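# Load the blue-band cartridge into the sealant gun

## Task

Put the cartridge marked by the broad blue stripe into the sealant gun so that it sits all the way forward in the cup of the front ring, with its nozzle sticking out through that ring. The plunger rod can only be drawn back while its little thumb plate, located just behind the handle, is held pushed toward the front of the gun. The loaded gun must end up lying on the table itself, not leaning on or resting on anything else. Then declare that the job is finished.

## Robot and tools

ROBOT. Two six-joint arms, left_arm and right_arm, each ending in a parallel two-finger gripper with a wrist camera. Each base sits on a tilted plate, and both plates hang from one metal frame behind the arms; for the clearance check, a plate and its half of the frame belong to that arm. Calibrated bases: left_arm at (+0.038, +0.255, +0.290) m, right_arm at (-0.047, -0.186, +0.290) m.

FRAMES. Reported positions (metres) and quat_wxyz use the scene frame: origin at table-top height midway between the nominal bases, +x out over the table, +z up, left_arm on the +y side (image sides may differ). Each gripper's own frame: fingers point along +z, fingers open and close along y. end_effector_position is the point between the finger pads, roughly 1 cm back from the tips. Reported poses can be off by a few cm, more at long reach.

execute_actions. Argument actions is a list with zero or one item. Empty list: just observe (pictures included). {"rows": [...], "steps": n}: a motion of n control steps (1/30 s each, 6 to 15, default 15). {"steps": n} alone: wait up to 300 steps, counted from the previous result, so thinking time is included. Each row is one list of 14 numbers, each in [-1, 1], covering both arms even if one stays still: left dx, dy, dz, rx, ry, rz, opening, then right dx, dy, dz, rx, ry, rz, opening. The six pose numbers are an offset, not a pose: measured from that arm's Hand target at the start of the action, along that Hand target's own axes. Every row counts from that same start, not from the previous row; a short row list repeats its last row. Scale: 1.0 = 0.6 m for dx, dy, dz and 180 degrees for rotation; rx, ry, rz form a single rotation vector. Opening is absolute: +1 fully open (0.094 m), -1 closed. All zeros re-commands the current Hand target. Optional cameras: list of names, ["all"], or [].

move. target is one 14-number row or a list of up to 15 rows, same layout, scale and offset meaning; every row in a list is measured from the same starting Hand targets. The gripper follows a straight path; all arms finish together, minimum 0.5 s, cut off at 10 s. speed: m/s, 0.002 to 0.5 (default 0.25), one value or one per target; rotation capped at twice that in rad/s. blend: corner rounding in m for lists (0 = stop at each). blocking=false returns about 0.5 s after start. Openings of the first target are sent at the start; later openings are applied after stopping at that target. Paths ignore obstacles and the other arm. Faster moves lag and stray more and hit harder. Result ends with a move: line: done (within 10 mm and 2 degrees), off_target, moving, held, fault, plus limits=paced (pose clipped) or limits=held (steps withheld). Done does not tell you whether something is touched.

wait: seconds 0 to 10; lets a running move continue, returns early when it ends. stop: brakes a running move (needs braking room; fingers keep moving). zoom_image: camera (cam_high, cam_low, cam_left_wrist, cam_right_wrist) and region [x0, y0, x1, y1] in pixels, at most 504 by 504, of that camera's latest image (each 672x504). read_manual: licence text only. finished_scene: argument scene (this one is 1); this is how you announce you are done, and it cannot be undone.

RESULTS. Per arm: end_effector_position, end_effector_quat_wxyz, Hand target (the pose the next offsets count from), grip_measured (same scale as opening; reads up to ~1.6 mm wide when empty, narrower than the part under a full squeeze), Joint positions (last value = finger opening in m), Joint velocities ("within noise" means still), Joint torques (include gravity; have offsets and noise; joints 1-3 wrap sign beyond ±28 N m). MOTOR HOT appears at 75 °C; at 90 °C an OVER-TEMPERATURE FAULT folds that arm away for the rest of the scene.

CONTROL DETAILS. Each step the command is clipped to within 100 mm and 20 degrees of the measured gripper pose, so big offsets may need several actions; continue from the shown Hand target. The last 6 steps of an action run after its result arrives. Friction and weight can leave the gripper a cm or more off target without any contact. Past roughly 0.05 below the opening at first touch (more for small or round items), the gripper squeezes at full force, about 50 to 64 N per pad. Release by commanding an opening well above grip_measured. To stop pushing on something, command the target back beyond the gripper.

AVOID. Dropping parts or releasing them while they move; fast impacts or targets far past a contact; pressing the arms or grippers into each other (can fail the scene); paths close to an arm's own base (go around it); objects leaving the table; long holds of loads or fully stretched arms that heat motors. Expect occasional brief tugs on held parts or pushes on loose ones. Less time, smoother motion and less motor effort are better.

Each tool is called after "Request:" as name([rows], argument=value, ...), one row to a line, values as JSON.

## Session

Request:
execute_actions(actions=[])

Scene clock: 0.00 s of 5500.00 s.
left_arm: end_effector_position=(+0.1654, +0.0543, +0.1886) grip_measured=+1.000 end_effector_quat_wxyz=(+0.159, +0.490, +0.646, -0.563) | right_arm: end_effector_position=(+0.5536, -0.3571, +0.1401) grip_measured=+1.000 end_effector_quat_wxyz=(+0.177, +0.441, +0.871, -0.127)
Joint positions: left_arm=[-0.392 1.208 0.193 0.086 0.772 1.245 0.094] | right_arm=[-0.284 1.507 1.842 -0.598 0.208 0.743 0.094]
Joint velocities: within noise
Joint torques (N m): no reading
Motor temperatures (°C): left_arm=[27 29 30 31 26 27 29] | right_arm=[25 31 30 30 28 27 26]
Heat: left arm: 31 °C; right arm: 31 °C.
Hand target: left_arm +0.1637, +0.0527, +0.1930; +0.163, +0.487, +0.639, -0.572 | right_arm +0.5623, -0.3614, +0.1551; +0.198, +0.444, +0.864, -0.131

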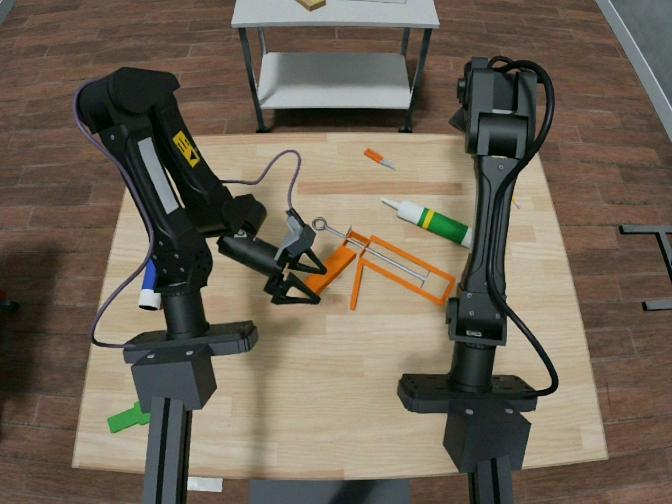

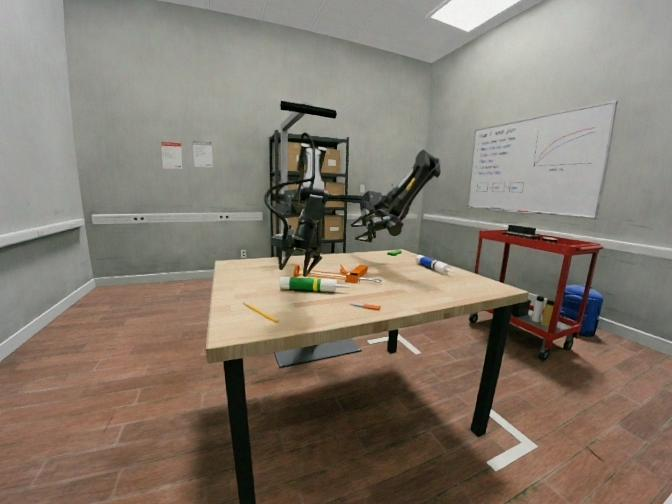

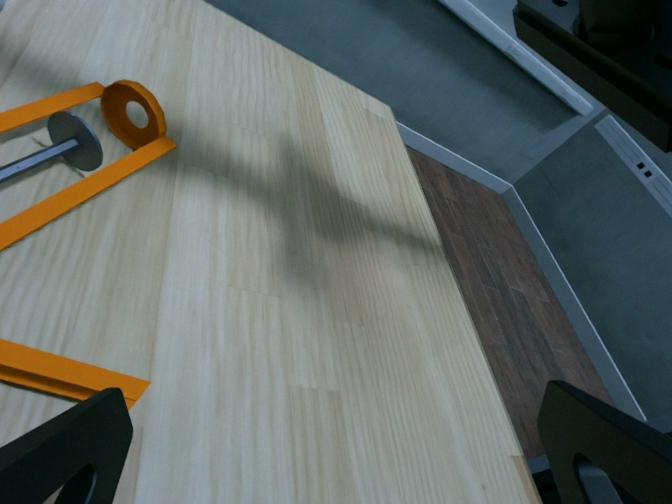

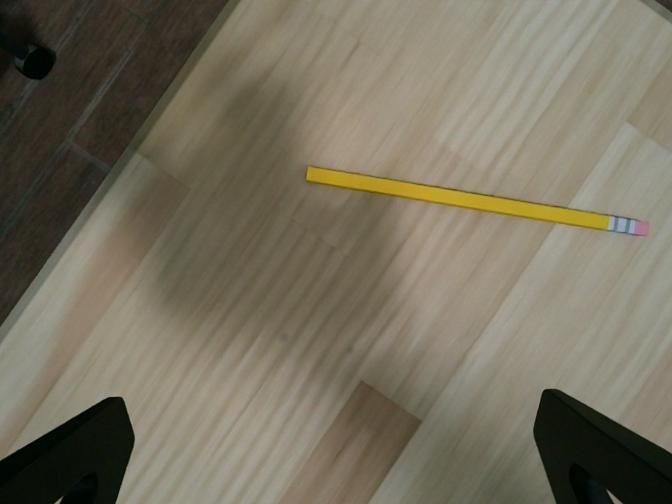

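Request:
zoom_image(camera="cam_high", region=[280, 130, 500, 330])

Request:
zoom_image(camera="cam_high", region=[80, 180, 280, 440])

Request:
zoom_image(camera="cam_low", region=[200, 220, 480, 360])

Scaled by 2.291 from the camera's 672x504 image, which has a finer 960x720 frame.

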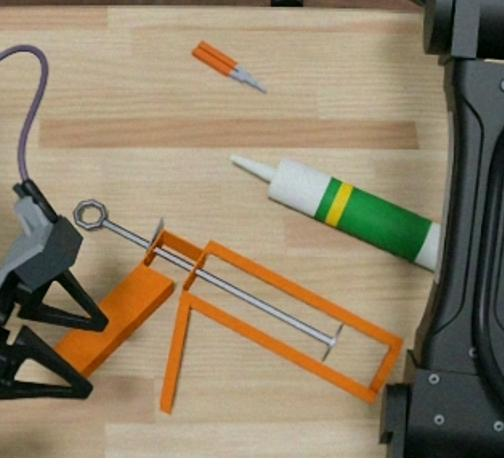

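Scaled by 1.938 from the camera's 672x504 image, which has a finer 960x720 frame.

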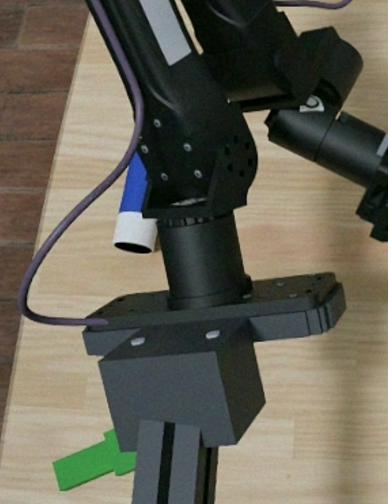

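Scaled by 1.800 from the camera's 672x504 image, which has a finer 960x720 frame.

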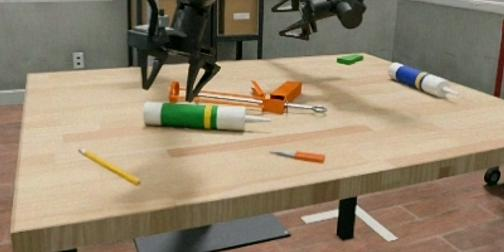

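Request:
move([
  [-0.0885,0.1243,-0.336,-0.416,0.1185,-0.354,1,0.162,-0.04,-0.2,-0.025,0.072,-0.067,1],
  [0.161,0.039,-0.539,-0.416,0.1185,-0.354,1,0.3245,-0.08,-0.398,-0.049,0.145,-0.134,1],
], blend=0.05)

Scene clock: 12.33 s of 5500.00 s.
left_arm: end_effector_position=(+0.2447, +0.3804, +0.1981) grip_measured=+1.000 end_effector_quat_wxyz=(-0.009, -0.003, +1.000, +0.007) | right_arm: end_effector_position=(+0.3655, -0.1475, +0.2752) grip_measured=+1.000 end_effector_quat_wxyz=(-0.006, +0.251, +0.968, +0.005)
Joint positions: left_arm=[1.259 0.618 0.476 -0.803 0.876 0.978 0.094] | right_arm=[0.752 0.892 1.331 -1.183 0.708 0.95 0.094]
Joint velocities: within noise
Joint torques (N m): left_arm=[0.46 -0.99 4.7 0.12 0.22 0.06] | right_arm=[1.17 -5.71 5 -0.09 0.2 0.09]
Motor temperatures (°C): left_arm=[27 29 31 31 26 27 29] | right_arm=[25 40 31 30 28 27 26]
Heat: left arm: 31 °C; right arm: 40 °C.
Hand target: left_arm +0.2503, +0.3796, +0.1999; +0.000, +0.000, +1.000, +0.000 | right_arm +0.3664, -0.1536, +0.2801; +0.002, +0.257, +0.966, +0.000
Off the commanded pose: left_arm 0.006 m, 1 deg | right_arm 0.008 m, 1 deg.
Kept back: nothing.
move: done; limits=paced
camera_calibration:
cam_left_wrist: T_world_to_cam=[[-0.00988117, -0.999932, -0.0061829, 0.384907], [-0.897287, 0.00613751, 0.441404, 0.168208], [-0.441336, 0.00990943, -0.897287, 0.368928], [0, 0, 0, 1]] pos_world=[0.317556, 0.380193, 0.259167]
cam_right_wrist: T_world_to_cam=[[-0.508082, -0.861303, -0.00323277, 0.0587276], [-0.77088, 0.453061, 0.44775, 0.267539], [-0.384183, 0.229985, -0.894153, 0.509276], [0, 0, 0, 1]] pos_world=[0.431734, -0.187755, 0.335771]

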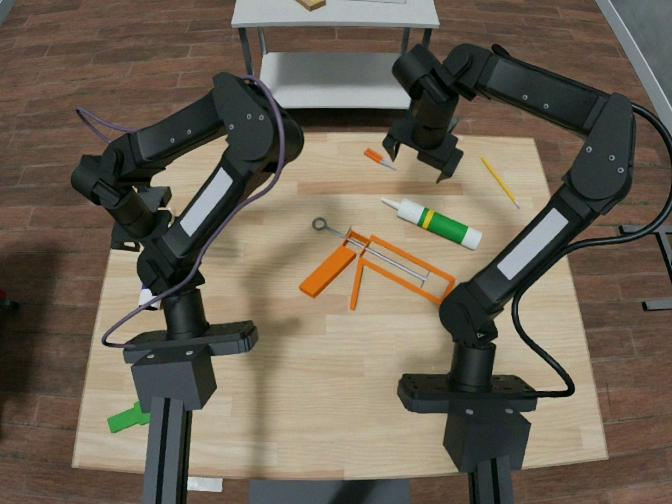

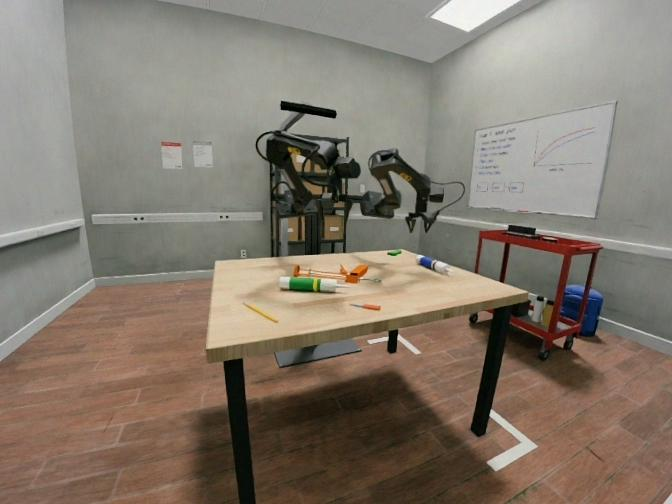

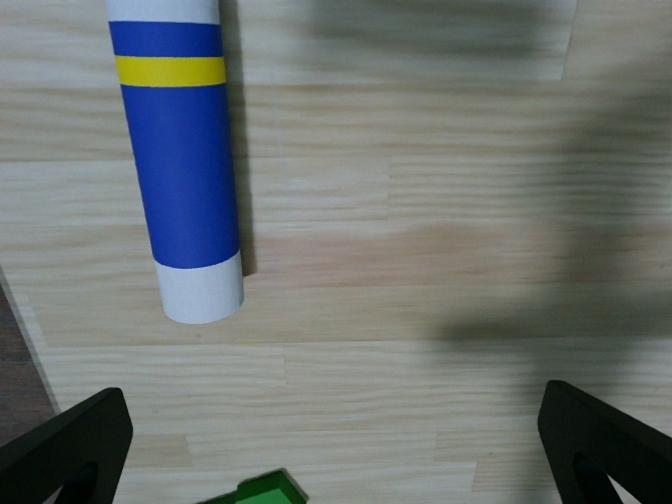

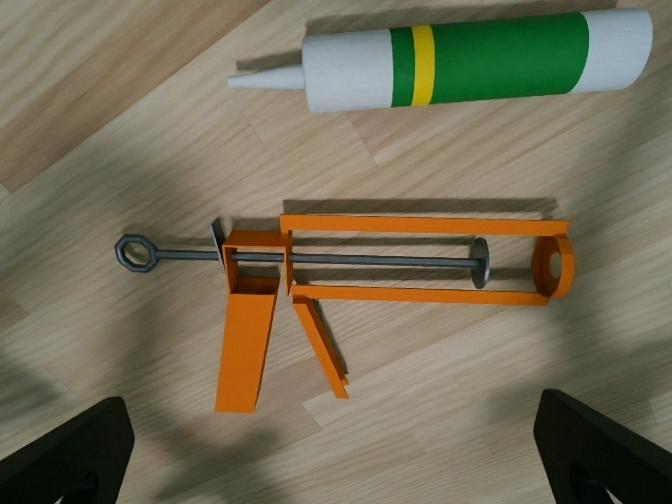

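Request:
zoom_image(camera="cam_right_wrist", region=[100, 190, 360, 420])

Request:
zoom_image(camera="cam_right_wrist", region=[400, 180, 640, 330])

Request:
zoom_image(camera="cam_high", region=[290, 190, 490, 320])

Request:
zoom_image(camera="cam_low", region=[260, 240, 400, 310])

Scaled by 1.938 from the camera's 672x504 image, which has a finer 960x720 frame.

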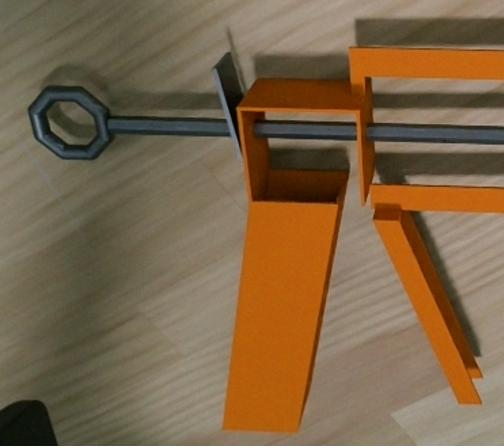

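Scaled by 2.100 from the camera's 672x504 image, which has a finer 960x720 frame.

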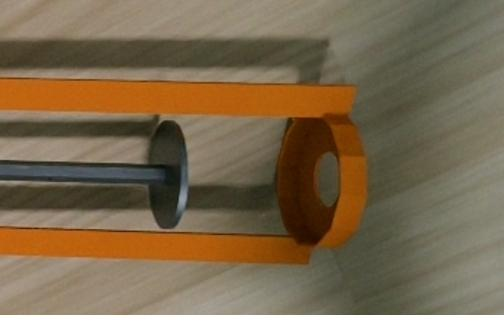

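Scaled by 2.520 from the camera's 672x504 image, which has a finer 960x720 frame.

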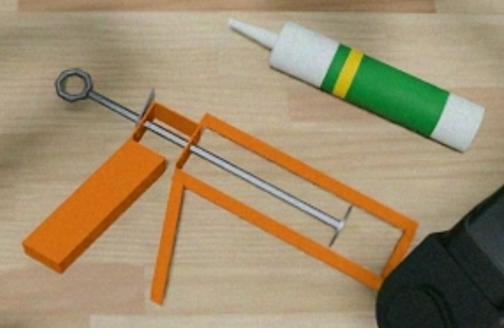

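Scaled by 3.600 from the camera's 672x504 image, which has a finer 960x720 frame.

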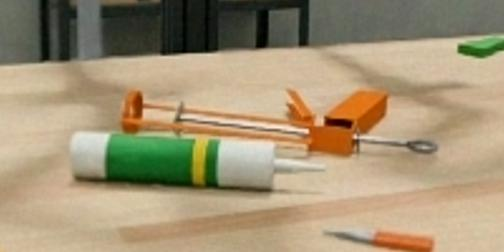

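Request:
move(target=[-0.213,-0.558,0.073,0.132,0.226,-0.318,1,0.019,-0.105,0.257,0,0.25,0,1])

Scene clock: 17.77 s of 5500.00 s.
left_arm: end_effector_position=(+0.3802, +0.0582, +0.1547) grip_measured=+1.000 end_effector_quat_wxyz=(-0.312, -0.470, +0.805, -0.182) | right_arm: end_effector_position=(+0.3306, -0.2049, +0.1224) grip_measured=+1.000 end_effector_quat_wxyz=(-0.345, +0.234, +0.905, +0.089)
Joint positions: left_arm=[-0.549 1.303 1.09 -0.626 0.148 -1.325 0.094] | right_arm=[-0.22 1.56 1.67 -1.353 -0.295 0.213 0.094]
Joint velocities: within noise
Joint torques (N m): left_arm=[-4.26 -6.84 4.26 0.16 0.79 -0.06] | right_arm=[-1.11 -8.24 5.72 -1.65 -0.25 -0.14]
Motor temperatures (°C): left_arm=[27 29 31 30 26 27 29] | right_arm=[25 40 31 30 28 27 26]
Heat: left arm: 31 °C; right arm: 40 °C.
Hand target: left_arm +0.3779, +0.0448, +0.1558; -0.331, -0.465, +0.798, -0.193 | right_arm +0.3255, -0.2028, +0.1258; -0.368, +0.238, +0.893, +0.098
Off the commanded pose: left_arm 0.014 m, 3 deg | right_arm 0.006 m, 3 deg.
Kept back: nothing.
move: off_target (left_arm, right_arm)
camera_calibration:
cam_left_wrist: T_world_to_cam=[[0.867747, -0.496772, 0.0152624, -0.302498], [-0.202751, -0.325789, 0.923447, -0.00846081], [-0.45377, -0.804413, -0.383423, 0.365609], [0, 0, 0, 1]] pos_world=[0.426679, 0.141072, 0.152613]
cam_right_wrist: T_world_to_cam=[[-0.498558, -0.866629, 0.0198506, -0.0159949], [-0.323493, 0.207248, 0.923255, 0.0785899], [-0.804234, 0.453875, -0.383674, 0.494693], [0, 0, 0, 1]] pos_world=[0.415298, -0.254678, 0.11756]

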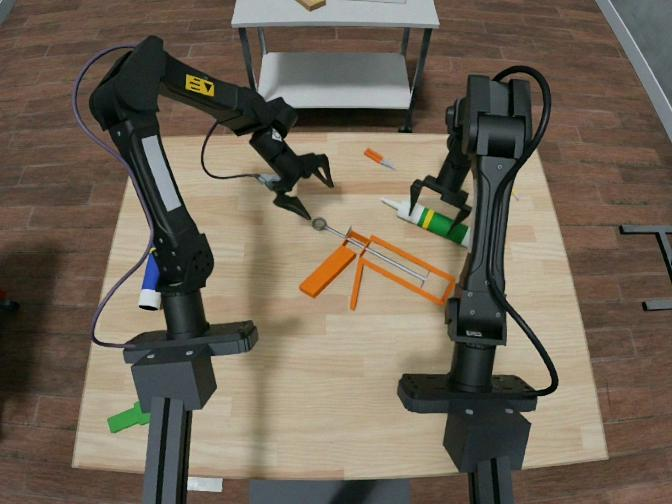

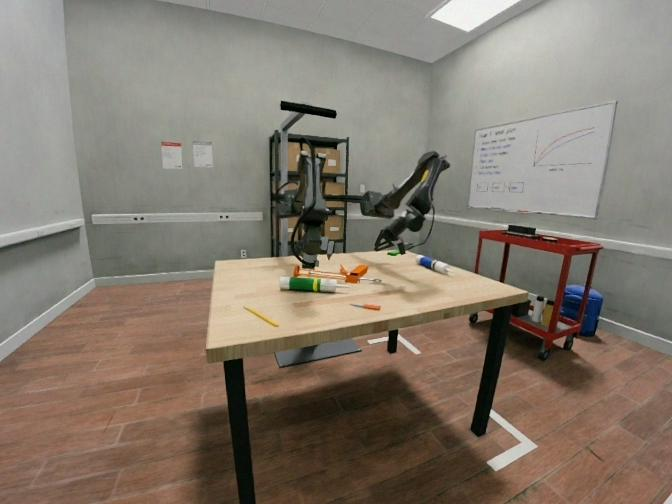

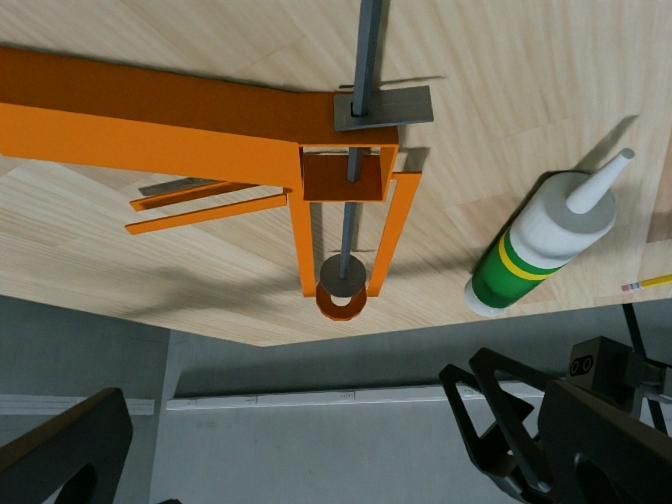

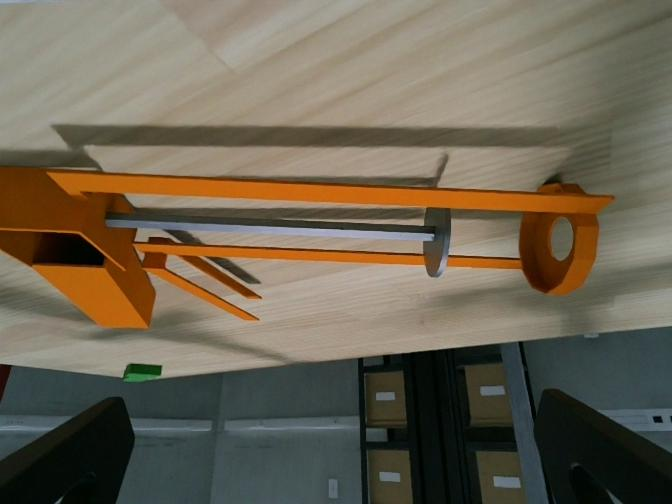

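Request:
zoom_image(camera="cam_left_wrist", region=[260, 60, 460, 340])

Request:
zoom_image(camera="cam_right_wrist", region=[380, 130, 640, 320])

Request:
zoom_image(camera="cam_right_wrist", region=[0, 130, 280, 350])

Scaled by 1.800 from the camera's 672x504 image, which has a finer 960x720 frame.

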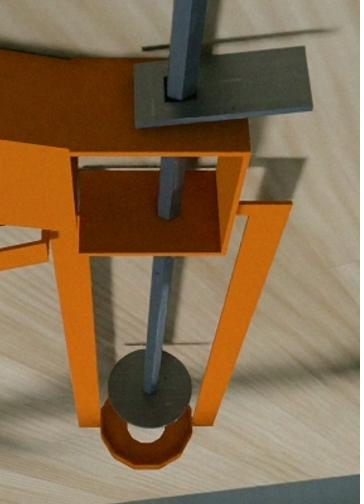

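Scaled by 1.938 from the camera's 672x504 image, which has a finer 960x720 frame.

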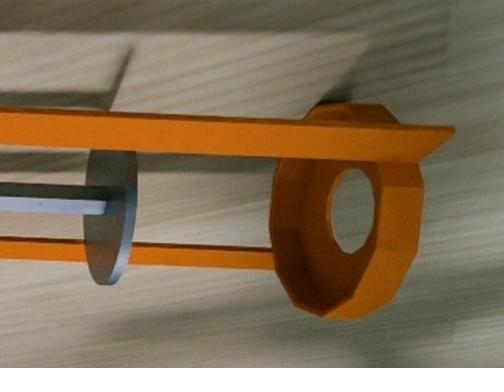

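Scaled by 1.800 from the camera's 672x504 image, which has a finer 960x720 frame.

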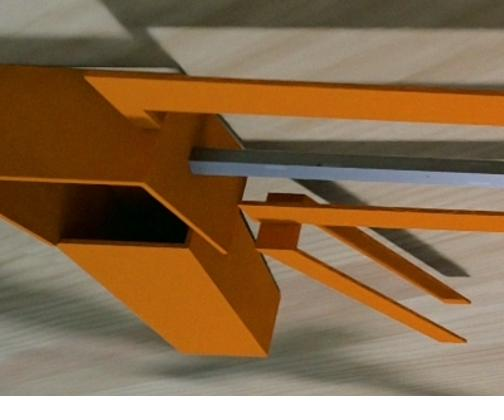

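Request:
move(target=[-0.094,0,0.0425,0,0.0556,0,1,0,0,0,0,0,0,1], cameras=["cam_left_wrist"])

Request:
zoom_image(camera="cam_left_wrist", region=[200, 150, 480, 400])

Scene clock: 23.70 s of 5500.00 s.
left_arm: end_effector_position=(+0.3999, +0.0705, +0.0999) grip_measured=+1.000 end_effector_quat_wxyz=(-0.370, -0.455, +0.776, -0.232) | right_arm: end_effector_position=(+0.3300, -0.2048, +0.1229) grip_measured=+1.000 end_effector_quat_wxyz=(-0.346, +0.233, +0.904, +0.089)
Joint positions: left_arm=[-0.31 1.533 1.251 -0.646 0.464 -1.113 0.094] | right_arm=[-0.22 1.56 1.67 -1.356 -0.295 0.211 0.094]
Joint velocities: within noise
Joint torques (N m): left_arm=[-2.84 -8.34 3.52 -0.39 0.85 0.07] | right_arm=[-1.13 -8.23 5.72 -1.65 -0.25 -0.15]
Motor temperatures (°C): left_arm=[27 30 31 30 26 27 29] | right_arm=[25 41 31 31 28 27 26]
Heat: left arm: 31 °C; right arm: 41 °C.
Hand target: left_arm +0.3887, +0.0639, +0.0979; -0.399, -0.447, +0.766, -0.233 | right_arm +0.3255, -0.2028, +0.1258; -0.368, +0.238, +0.893, +0.098
Off the commanded pose: left_arm 0.013 m, 4 deg | right_arm 0.006 m, 3 deg.
Kept back: nothing.
move: off_target (left_arm, right_arm)
camera_calibration:
cam_left_wrist: T_world_to_cam=[[0.87573, -0.48108, 0.0407289, -0.319495], [-0.144502, -0.180679, 0.972869, 0.0117067], [-0.460669, -0.857856, -0.227743, 0.354428], [0, 0, 0, 1]] pos_world=[0.444757, 0.152461, 0.082342]
Images, in order (width x height): cam_left_wrist 672x504.

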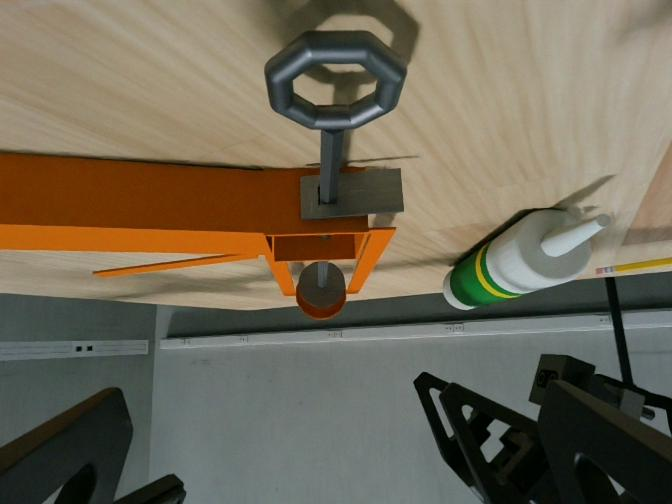

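Scaled by 1.800 from the camera's 672x504 image, which has a finer 960x720 frame.

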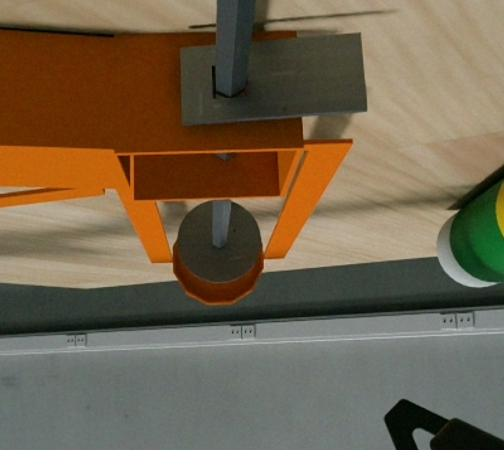

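Request:
move(target=[0.03,-0.006,0.008,-0.0075,-0.139,0.008,1,0.1087,0.2325,0.0512,-0.0035,-0.249,0.0084,1])

Request:
zoom_image(camera="cam_right_wrist", region=[130, 60, 430, 360])

Request:
zoom_image(camera="cam_left_wrist", region=[200, 50, 500, 350])

Scene clock: 32.13 s of 5500.00 s.
left_arm: end_effector_position=(+0.3804, +0.0507, +0.1015) grip_measured=+1.000 end_effector_quat_wxyz=(-0.235, -0.468, +0.844, -0.118) | right_arm: end_effector_position=(+0.3359, -0.0525, +0.1519) grip_measured=+1.000 end_effector_quat_wxyz=(-0.010, +0.264, +0.964, +0.002)
Joint positions: left_arm=[-0.602 1.454 1.1 -0.477 -0.101 -1.337 0.094] | right_arm=[0.717 1.206 1.054 -0.584 0.682 0.955 0.094]
Joint velocities: within noise
Joint torques (N m): left_arm=[-5.22 -12.45 1.7 0.18 0.12 -0.07] | right_arm=[3.81 -4.98 2.86 0.41 0.19 0.09]
Motor temperatures (°C): left_arm=[27 33 31 30 26 27 29] | right_arm=[25 43 31 31 28 27 26]
Heat: left arm: 33 °C; right arm: 43 °C.
Hand target: left_arm +0.3849, +0.0496, +0.1099; -0.226, -0.472, +0.843, -0.126 | right_arm +0.3360, -0.0479, +0.1501; +0.000, +0.271, +0.963, +0.000
Off the commanded pose: left_arm 0.009 m, 1 deg | right_arm 0.005 m, 1 deg.
Kept back: nothing.
move: done
camera_calibration:
cam_left_wrist: T_world_to_cam=[[0.840892, -0.541171, -0.00589906, -0.290935], [-0.301855, -0.478025, 0.824849, 0.0936564], [-0.449204, -0.691828, -0.565323, 0.350293], [0, 0, 0, 1]] pos_world=[0.430268, 0.129667, 0.11906]
cam_right_wrist: T_world_to_cam=[[-0.531042, -0.847331, 0.00500643, 0.132347], [-0.754236, 0.475373, 0.452932, 0.25172], [-0.386164, 0.23675, -0.891531, 0.366418], [0, 0, 0, 1]] pos_world=[0.401636, -0.0942688, 0.211998]

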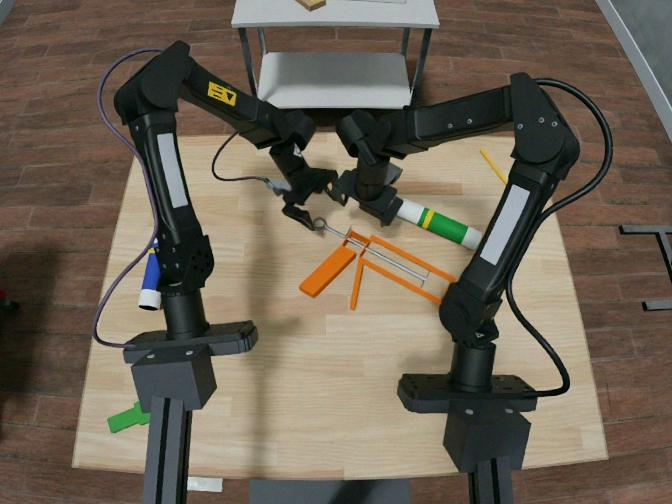

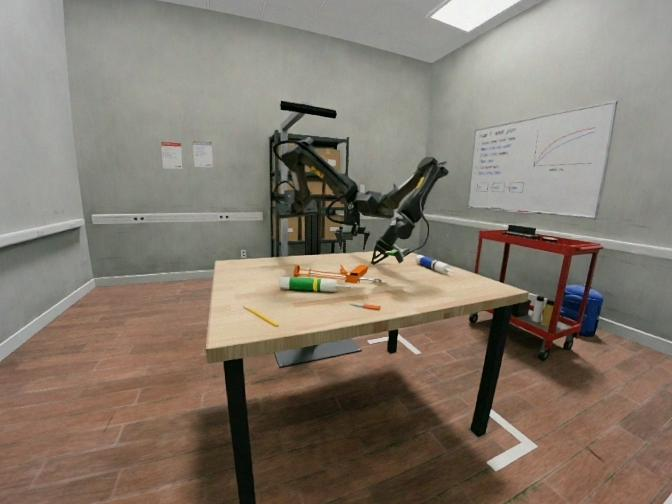

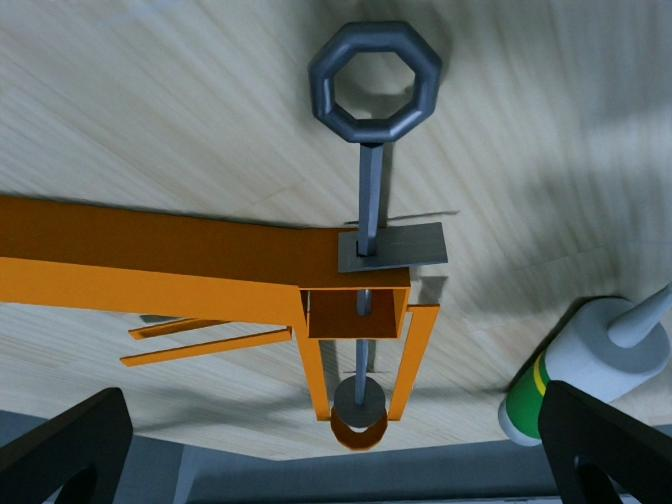

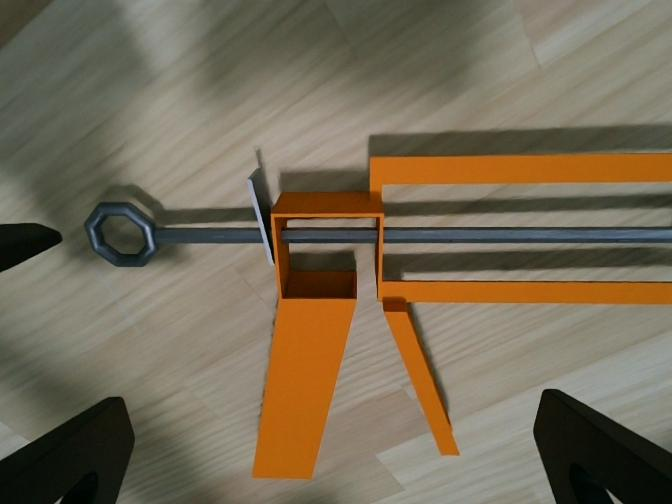

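Scaled by 1.680 from the camera's 672x504 image, which has a finer 960x720 frame.

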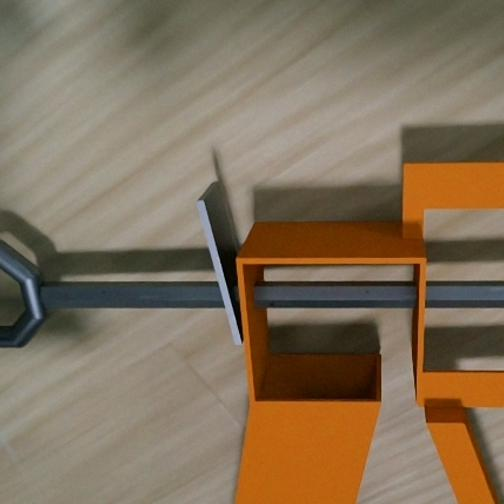

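Scaled by 1.680 from the camera's 672x504 image, which has a finer 960x720 frame.

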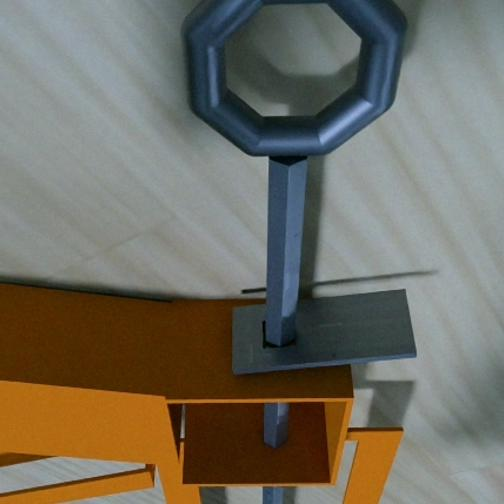

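Request:
move(target=[0,0,0,0,0,0,1,0.0027,0.0092,0.175,0,0,0,1], speed=0.15, cameras=["cam_right_wrist", "cam_high"])

Request:
zoom_image(camera="cam_right_wrist", region=[100, 200, 600, 504])

Scene clock: 35.80 s of 5500.00 s.
left_arm: end_effector_position=(+0.3806, +0.0508, +0.1013) grip_measured=+1.000 end_effector_quat_wxyz=(-0.234, -0.469, +0.844, -0.118) | right_arm: end_effector_position=(+0.3311, -0.0456, +0.0500) grip_measured=+1.000 end_effector_quat_wxyz=(-0.008, +0.272, +0.962, -0.006)
Joint positions: left_arm=[-0.602 1.454 1.1 -0.476 -0.102 -1.337 0.094] | right_arm=[0.524 1.481 1.021 -0.196 0.549 0.825 0.094]
Joint velocities: within noise
Joint torques (N m): left_arm=[-5.23 -12.44 1.72 0.18 0.13 -0.07] | right_arm=[2.55 -5.82 3.43 0.44 -0.08 -0.15]
Motor temperatures (°C): left_arm=[28 34 31 30 26 27 29] | right_arm=[25 42 31 31 28 27 26]
Heat: left arm: 34 °C; right arm: 42 °C.
Hand target: left_arm +0.3849, +0.0497, +0.1099; -0.226, -0.472, +0.843, -0.126 | right_arm +0.3375, -0.0424, +0.0450; +0.000, +0.271, +0.963, +0.000
Off the commanded pose: left_arm 0.010 m, 1 deg | right_arm 0.009 m, 1 deg.
Kept back: nothing.
move: done
camera_calibration:
cam_right_wrist: T_world_to_cam=[[-0.545269, -0.838051, 0.0187646, 0.140575], [-0.745983, 0.495334, 0.445145, 0.289541], [-0.382349, 0.228726, -0.895262, 0.270671], [0, 0, 0, 1]] pos_world=[0.396134, -0.0875195, 0.110796]
Images, in order (width x height): cam_high 672x504, cam_right_wrist 672x504.

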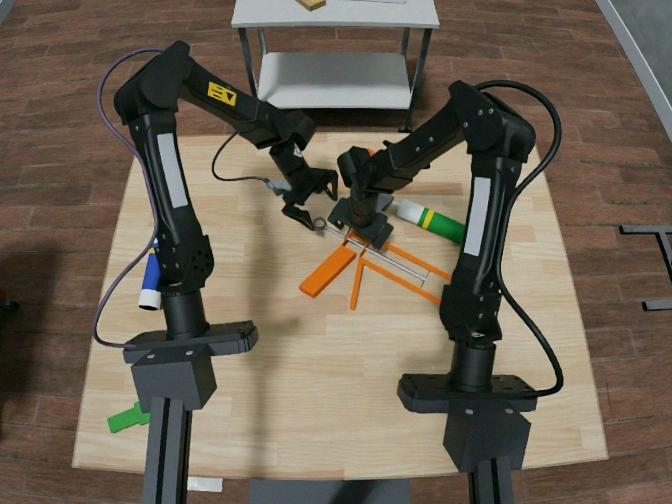

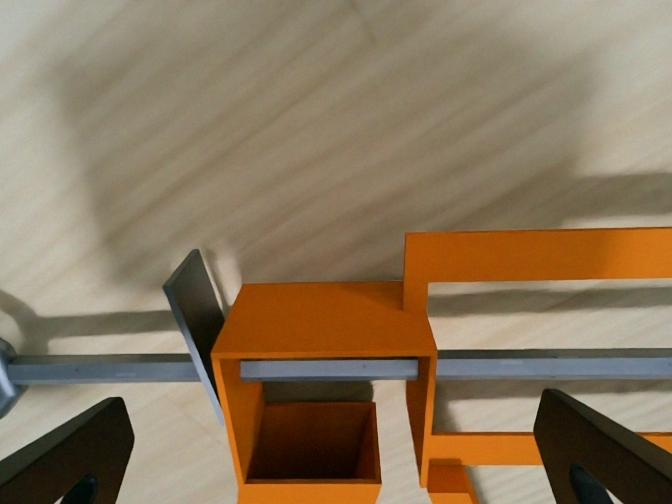

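Scaled by 1.008 from the camera's 672x504 image, which has a finer 960x720 frame.

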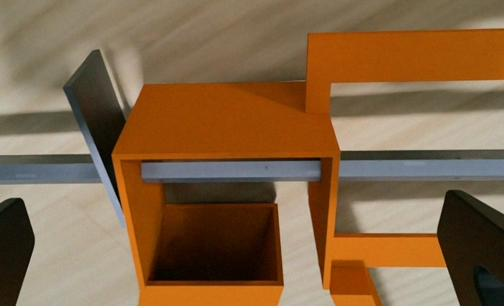

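Request:
move(target=[0,0,0,0,0,0,1,0,0.0075,0.035,0,0,0,1], speed=0.08, cameras=["cam_right_wrist"])

Scene clock: 38.53 s of 5500.00 s.
left_arm: end_effector_position=(+0.3806, +0.0508, +0.1013) grip_measured=+1.000 end_effector_quat_wxyz=(-0.234, -0.469, +0.844, -0.118) | right_arm: end_effector_position=(+0.3310, -0.0454, +0.0460) grip_measured=+1.000 end_effector_quat_wxyz=(-0.008, +0.272, +0.962, -0.006)
Joint positions: left_arm=[-0.602 1.454 1.1 -0.476 -0.102 -1.337 0.094] | right_arm=[0.518 1.493 1.024 -0.184 0.544 0.82 0.094]
Joint velocities: within noise
Joint torques (N m): left_arm=[-5.19 -12.42 1.73 0.18 0.14 -0.07] | right_arm=[3.03 -7.34 2.51 0.17 0.02 -0.03]
Motor temperatures (°C): left_arm=[28 35 31 30 26 27 29] | right_arm=[25 41 31 31 28 27 26]
Heat: left arm: 35 °C; right arm: 41 °C.
Hand target: left_arm +0.3848, +0.0497, +0.1099; -0.226, -0.472, +0.843, -0.126 | right_arm +0.3331, -0.0460, +0.0465; -0.004, +0.271, +0.963, -0.007 (not the last commanded pose)
Off the commanded pose: left_arm 0.010 m, 1 deg | right_arm 0.025 m, 1 deg.
Kept back: nothing.
move: held (right_arm; a check stopped the path); limits=held
pose unreachable (right arm): on one or more control steps of this call this arm could not follow its commanded pose, so it was not sent that pose on those steps. It may still have moved: this result reports where it is.
cause: moving toward the commanded pose would bring a part of the arm too close to another arm (this arm's wrist (the part past joint 4) and the left arm's fingers, along the way the arms are being sent, or toward where that arm still pushes).
camera_calibration:
cam_right_wrist: T_world_to_cam=[[-0.544925, -0.838267, 0.0191026, 0.140585], [-0.746107, 0.495159, 0.445132, 0.291126], [-0.382598, 0.228311, -0.895261, 0.267065], [0, 0, 0, 1]] pos_world=[0.395998, -0.0872799, 0.106818]
Images, in order (width x height): cam_right_wrist 672x504.

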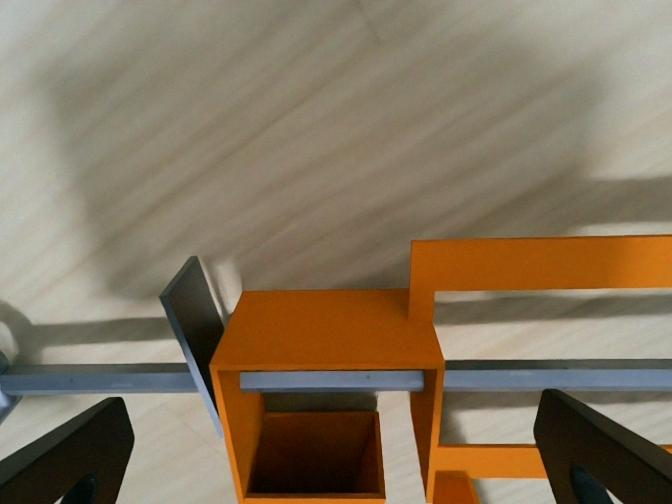

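Request:
move(target=[-0.098,-0.015,-0.055,0,0,0,1,0,0,0,0,0,0,1], speed=0.2, cameras=["cam_left_wrist"])

Scene clock: 44.77 s of 5500.00 s.
left_arm: end_effector_position=(+0.4236, +0.1025, +0.0993) grip_measured=+1.000 end_effector_quat_wxyz=(-0.221, -0.476, +0.843, -0.113) | right_arm: end_effector_position=(+0.3310, -0.0454, +0.0460) grip_measured=+1.000 end_effector_quat_wxyz=(-0.008, +0.272, +0.962, -0.006)
Joint positions: left_arm=[-0.435 1.421 1.228 -0.615 -0.012 -1.227 0.094] | right_arm=[0.518 1.493 1.024 -0.184 0.544 0.82 0.094]
Joint velocities: within noise
Joint torques (N m): left_arm=[-2.74 -13.26 3.92 -0.11 0.55 0.07] | right_arm=[3.03 -7.32 2.5 0.17 0.02 -0.03]
Motor temperatures (°C): left_arm=[28 38 31 30 26 27 29] | right_arm=[25 41 30 30 28 27 26]
Heat: left arm: 38 °C; right arm: 41 °C.
Hand target: left_arm +0.4276, +0.1025, +0.1089; -0.226, -0.472, +0.843, -0.126 | right_arm +0.3331, -0.0460, +0.0465; -0.004, +0.271, +0.963, -0.007
Off the commanded pose: left_arm 0.011 m, 2 deg | right_arm 0.002 m, 1 deg.
Kept back: nothing.
move: off_target (left_arm)
camera_calibration:
cam_left_wrist: T_world_to_cam=[[0.848932, -0.528475, -0.00531248, -0.304041], [-0.307784, -0.50254, 0.807912, 0.140014], [-0.429631, -0.684228, -0.589279, 0.397584], [0, 0, 0, 1]] pos_world=[0.472019, 0.181723, 0.119554]
Images, in order (width x height): cam_left_wrist 672x504.

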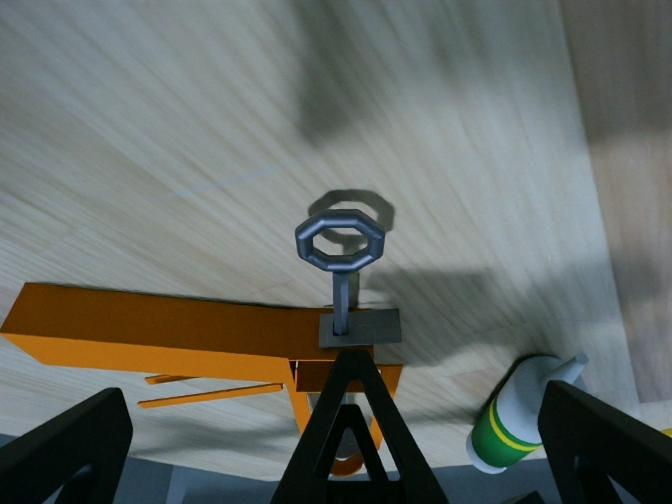

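Request:
move(target=[0,0,0,0,0,0,1,-0.002,0.0163,0.0375,0,0,0,1], speed=0.08, cameras=["cam_right_wrist","cam_left_wrist"])

Scene clock: 45.70 s of 5500.00 s.
left_arm: end_effector_position=(+0.4232, +0.1026, +0.0994) grip_measured=+1.000 end_effector_quat_wxyz=(-0.222, -0.476, +0.844, -0.113) | right_arm: end_effector_position=(+0.3319, -0.0435, +0.0327) grip_measured=+1.000 end_effector_quat_wxyz=(-0.011, +0.272, +0.962, -0.015)
Joint positions: left_arm=[-0.435 1.421 1.228 -0.617 -0.012 -1.225 0.094] | right_arm=[0.507 1.55 1.06 -0.176 0.547 0.82 0.094]
Joint velocities: within noise
Joint torques (N m): left_arm=[-2.73 -13.26 3.92 -0.11 0.56 0.06] | right_arm=[2.44 -5.12 4.01 0.52 -0.11 -0.16]
Motor temperatures (°C): left_arm=[28 38 31 30 26 27 29] | right_arm=[25 41 30 30 28 27 26]
Heat: left arm: 38 °C; right arm: 41 °C.
Hand target: left_arm +0.4276, +0.1025, +0.1089; -0.226, -0.472, +0.843, -0.126 | right_arm +0.3391, -0.0385, +0.0239; -0.004, +0.271, +0.963, -0.007
Off the commanded pose: left_arm 0.011 m, 2 deg | right_arm 0.012 m, 1 deg.
Kept back: nothing.
move: off_target (left_arm, right_arm)
camera_calibration:
cam_left_wrist: T_world_to_cam=[[0.847846, -0.530211, -0.0058246, -0.302995], [-0.308218, -0.501742, 0.808243, 0.13996], [-0.431461, -0.68347, -0.588821, 0.398182], [0, 0, 0, 1]] pos_world=[0.471832, 0.181718, 0.119571]
cam_right_wrist: T_world_to_cam=[[-0.544178, -0.838126, 0.0376296, 0.142157], [-0.741781, 0.501609, 0.445139, 0.295602], [-0.391958, 0.214322, -0.89467, 0.257535], [0, 0, 0, 1]] pos_world=[0.397574, -0.0843269, 0.0934751]
Images, in order (width x height): cam_left_wrist 672x504, cam_right_wrist 672x504.

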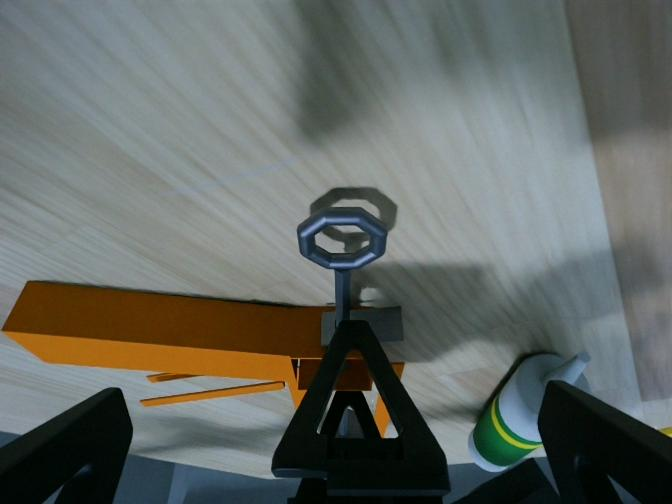

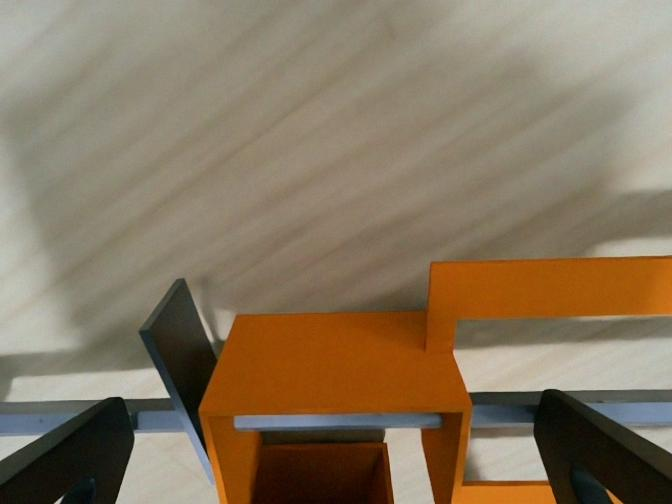

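Request:
move(target=[0,0,0,0,0,0,1,0,0,0.012,0,0,0,1], speed=0.05, cameras=["cam_right_wrist"])

Scene clock: 46.93 s of 5500.00 s.
left_arm: end_effector_position=(+0.4232, +0.1026, +0.0994) grip_measured=+1.000 end_effector_quat_wxyz=(-0.222, -0.476, +0.844, -0.113) | right_arm: end_effector_position=(+0.3317, -0.0437, +0.0320) grip_measured=+1.000 end_effector_quat_wxyz=(-0.012, +0.271, +0.962, -0.017)
Joint positions: left_arm=[-0.435 1.421 1.228 -0.617 -0.012 -1.225 0.094] | right_arm=[0.507 1.554 1.064 -0.179 0.55 0.82 0.094]
Joint velocities: within noise
Joint torques (N m): left_arm=[-2.73 -13.24 3.92 -0.12 0.55 0.06] | right_arm=[1.58 -4.01 4.1 0.76 -0.16 -0.24]
Motor temperatures (°C): left_arm=[28 38 31 30 26 27 29] | right_arm=[25 41 30 30 28 27 26]
Heat: left arm: 38 °C; right arm: 41 °C.
Hand target: left_arm +0.4276, +0.1025, +0.1089; -0.226, -0.472, +0.843, -0.126 | right_arm +0.3389, -0.0386, +0.0167; -0.004, +0.271, +0.963, -0.007
Off the commanded pose: left_arm 0.011 m, 2 deg | right_arm 0.018 m, 1 deg.
Kept back: nothing.
move: off_target (left_arm, right_arm)
camera_calibration:
cam_right_wrist: T_world_to_cam=[[-0.542533, -0.838992, 0.0418411, 0.141197], [-0.741799, 0.501867, 0.44482, 0.295884], [-0.394199, 0.210292, -0.894642, 0.25745], [0, 0, 0, 1]] pos_world=[0.397577, -0.0841712, 0.0928022]
Images, in order (width x height): cam_right_wrist 672x504.

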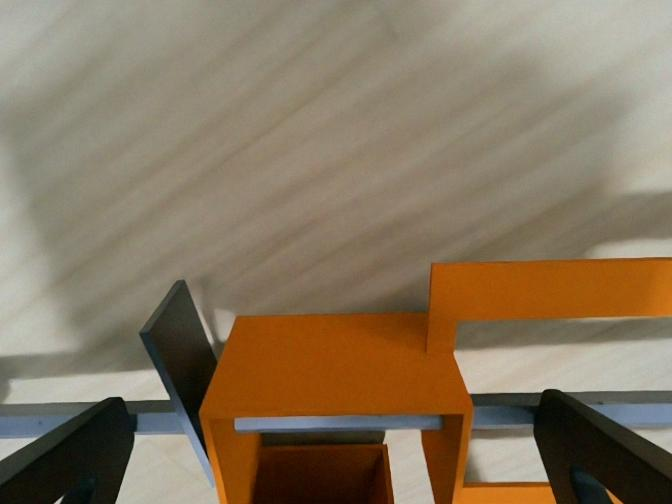

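Request:
move(target=[0,0,0,0,0,0,1,0,0,-0.011,0,0,0,0.1], speed=0.05, cameras=["cam_right_wrist","cam_left_wrist"])

Scene clock: 47.97 s of 5500.00 s.
left_arm: end_effector_position=(+0.4228, +0.1024, +0.0996) grip_measured=+1.000 end_effector_quat_wxyz=(-0.223, -0.475, +0.844, -0.113) | right_arm: end_effector_position=(+0.3343, -0.0445, +0.0314) grip_measured=+0.162 end_effector_quat_wxyz=(-0.008, +0.269, +0.963, -0.017)
Joint positions: left_arm=[-0.435 1.421 1.228 -0.618 -0.01 -1.225 0.094] | right_arm=[0.504 1.555 1.068 -0.175 0.552 0.811 0.055]
Joint velocities: within noise
Joint torques (N m): left_arm=[-2.73 -13.26 3.92 -0.12 0.56 0.06] | right_arm=[2.61 -5.38 3.47 0.53 -0.1 -0.11]
Motor temperatures (°C): left_arm=[28 39 31 30 26 27 29] | right_arm=[25 41 30 30 28 27 26]
Heat: left arm: 39 °C; right arm: 41 °C.
Hand target: left_arm +0.4276, +0.1025, +0.1089; -0.226, -0.472, +0.843, -0.126 | right_arm +0.3390, -0.0385, +0.0233; -0.004, +0.271, +0.963, -0.007
Off the commanded pose: left_arm 0.011 m, 2 deg | right_arm 0.011 m, 1 deg.
Kept back: nothing.
move: off_target (left_arm, right_arm)
camera_calibration:
cam_left_wrist: T_world_to_cam=[[0.847613, -0.530574, -0.00660612, -0.302522], [-0.307043, -0.500591, 0.809403, 0.138875], [-0.432755, -0.684032, -0.587217, 0.398464], [0, 0, 0, 1]] pos_world=[0.471499, 0.181571, 0.11958]
cam_right_wrist: T_world_to_cam=[[-0.5394, -0.841073, 0.0405499, 0.140827], [-0.746448, 0.499891, 0.439232, 0.300152], [-0.389697, 0.206653, -0.897458, 0.256548], [0, 0, 0, 1]] pos_world=[0.399986, -0.0846137, 0.0926942]
Images, in order (width x height): cam_left_wrist 672x504, cam_right_wrist 672x504.

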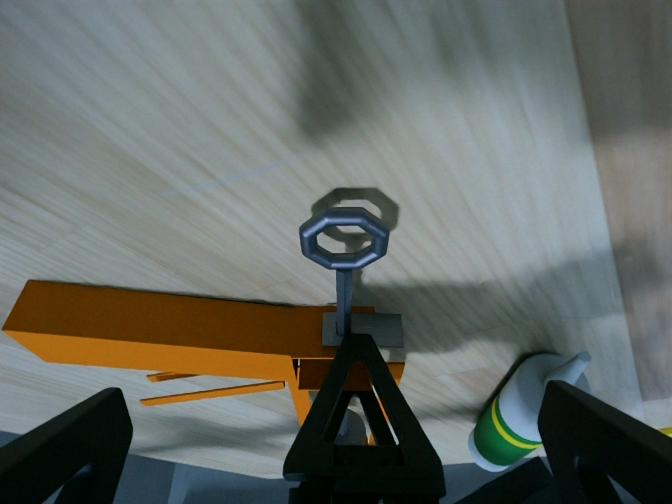

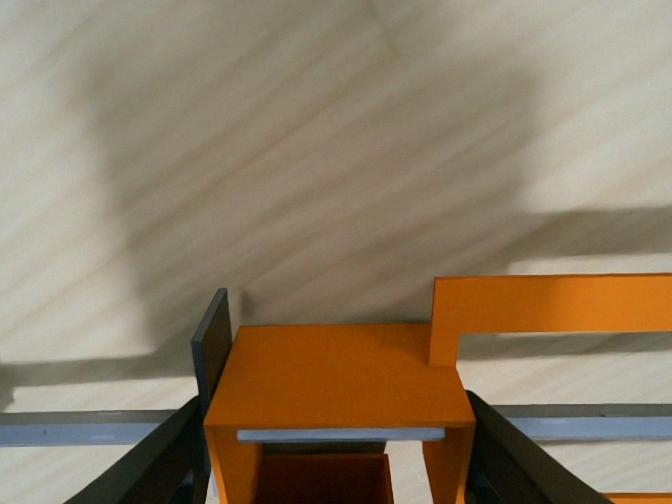

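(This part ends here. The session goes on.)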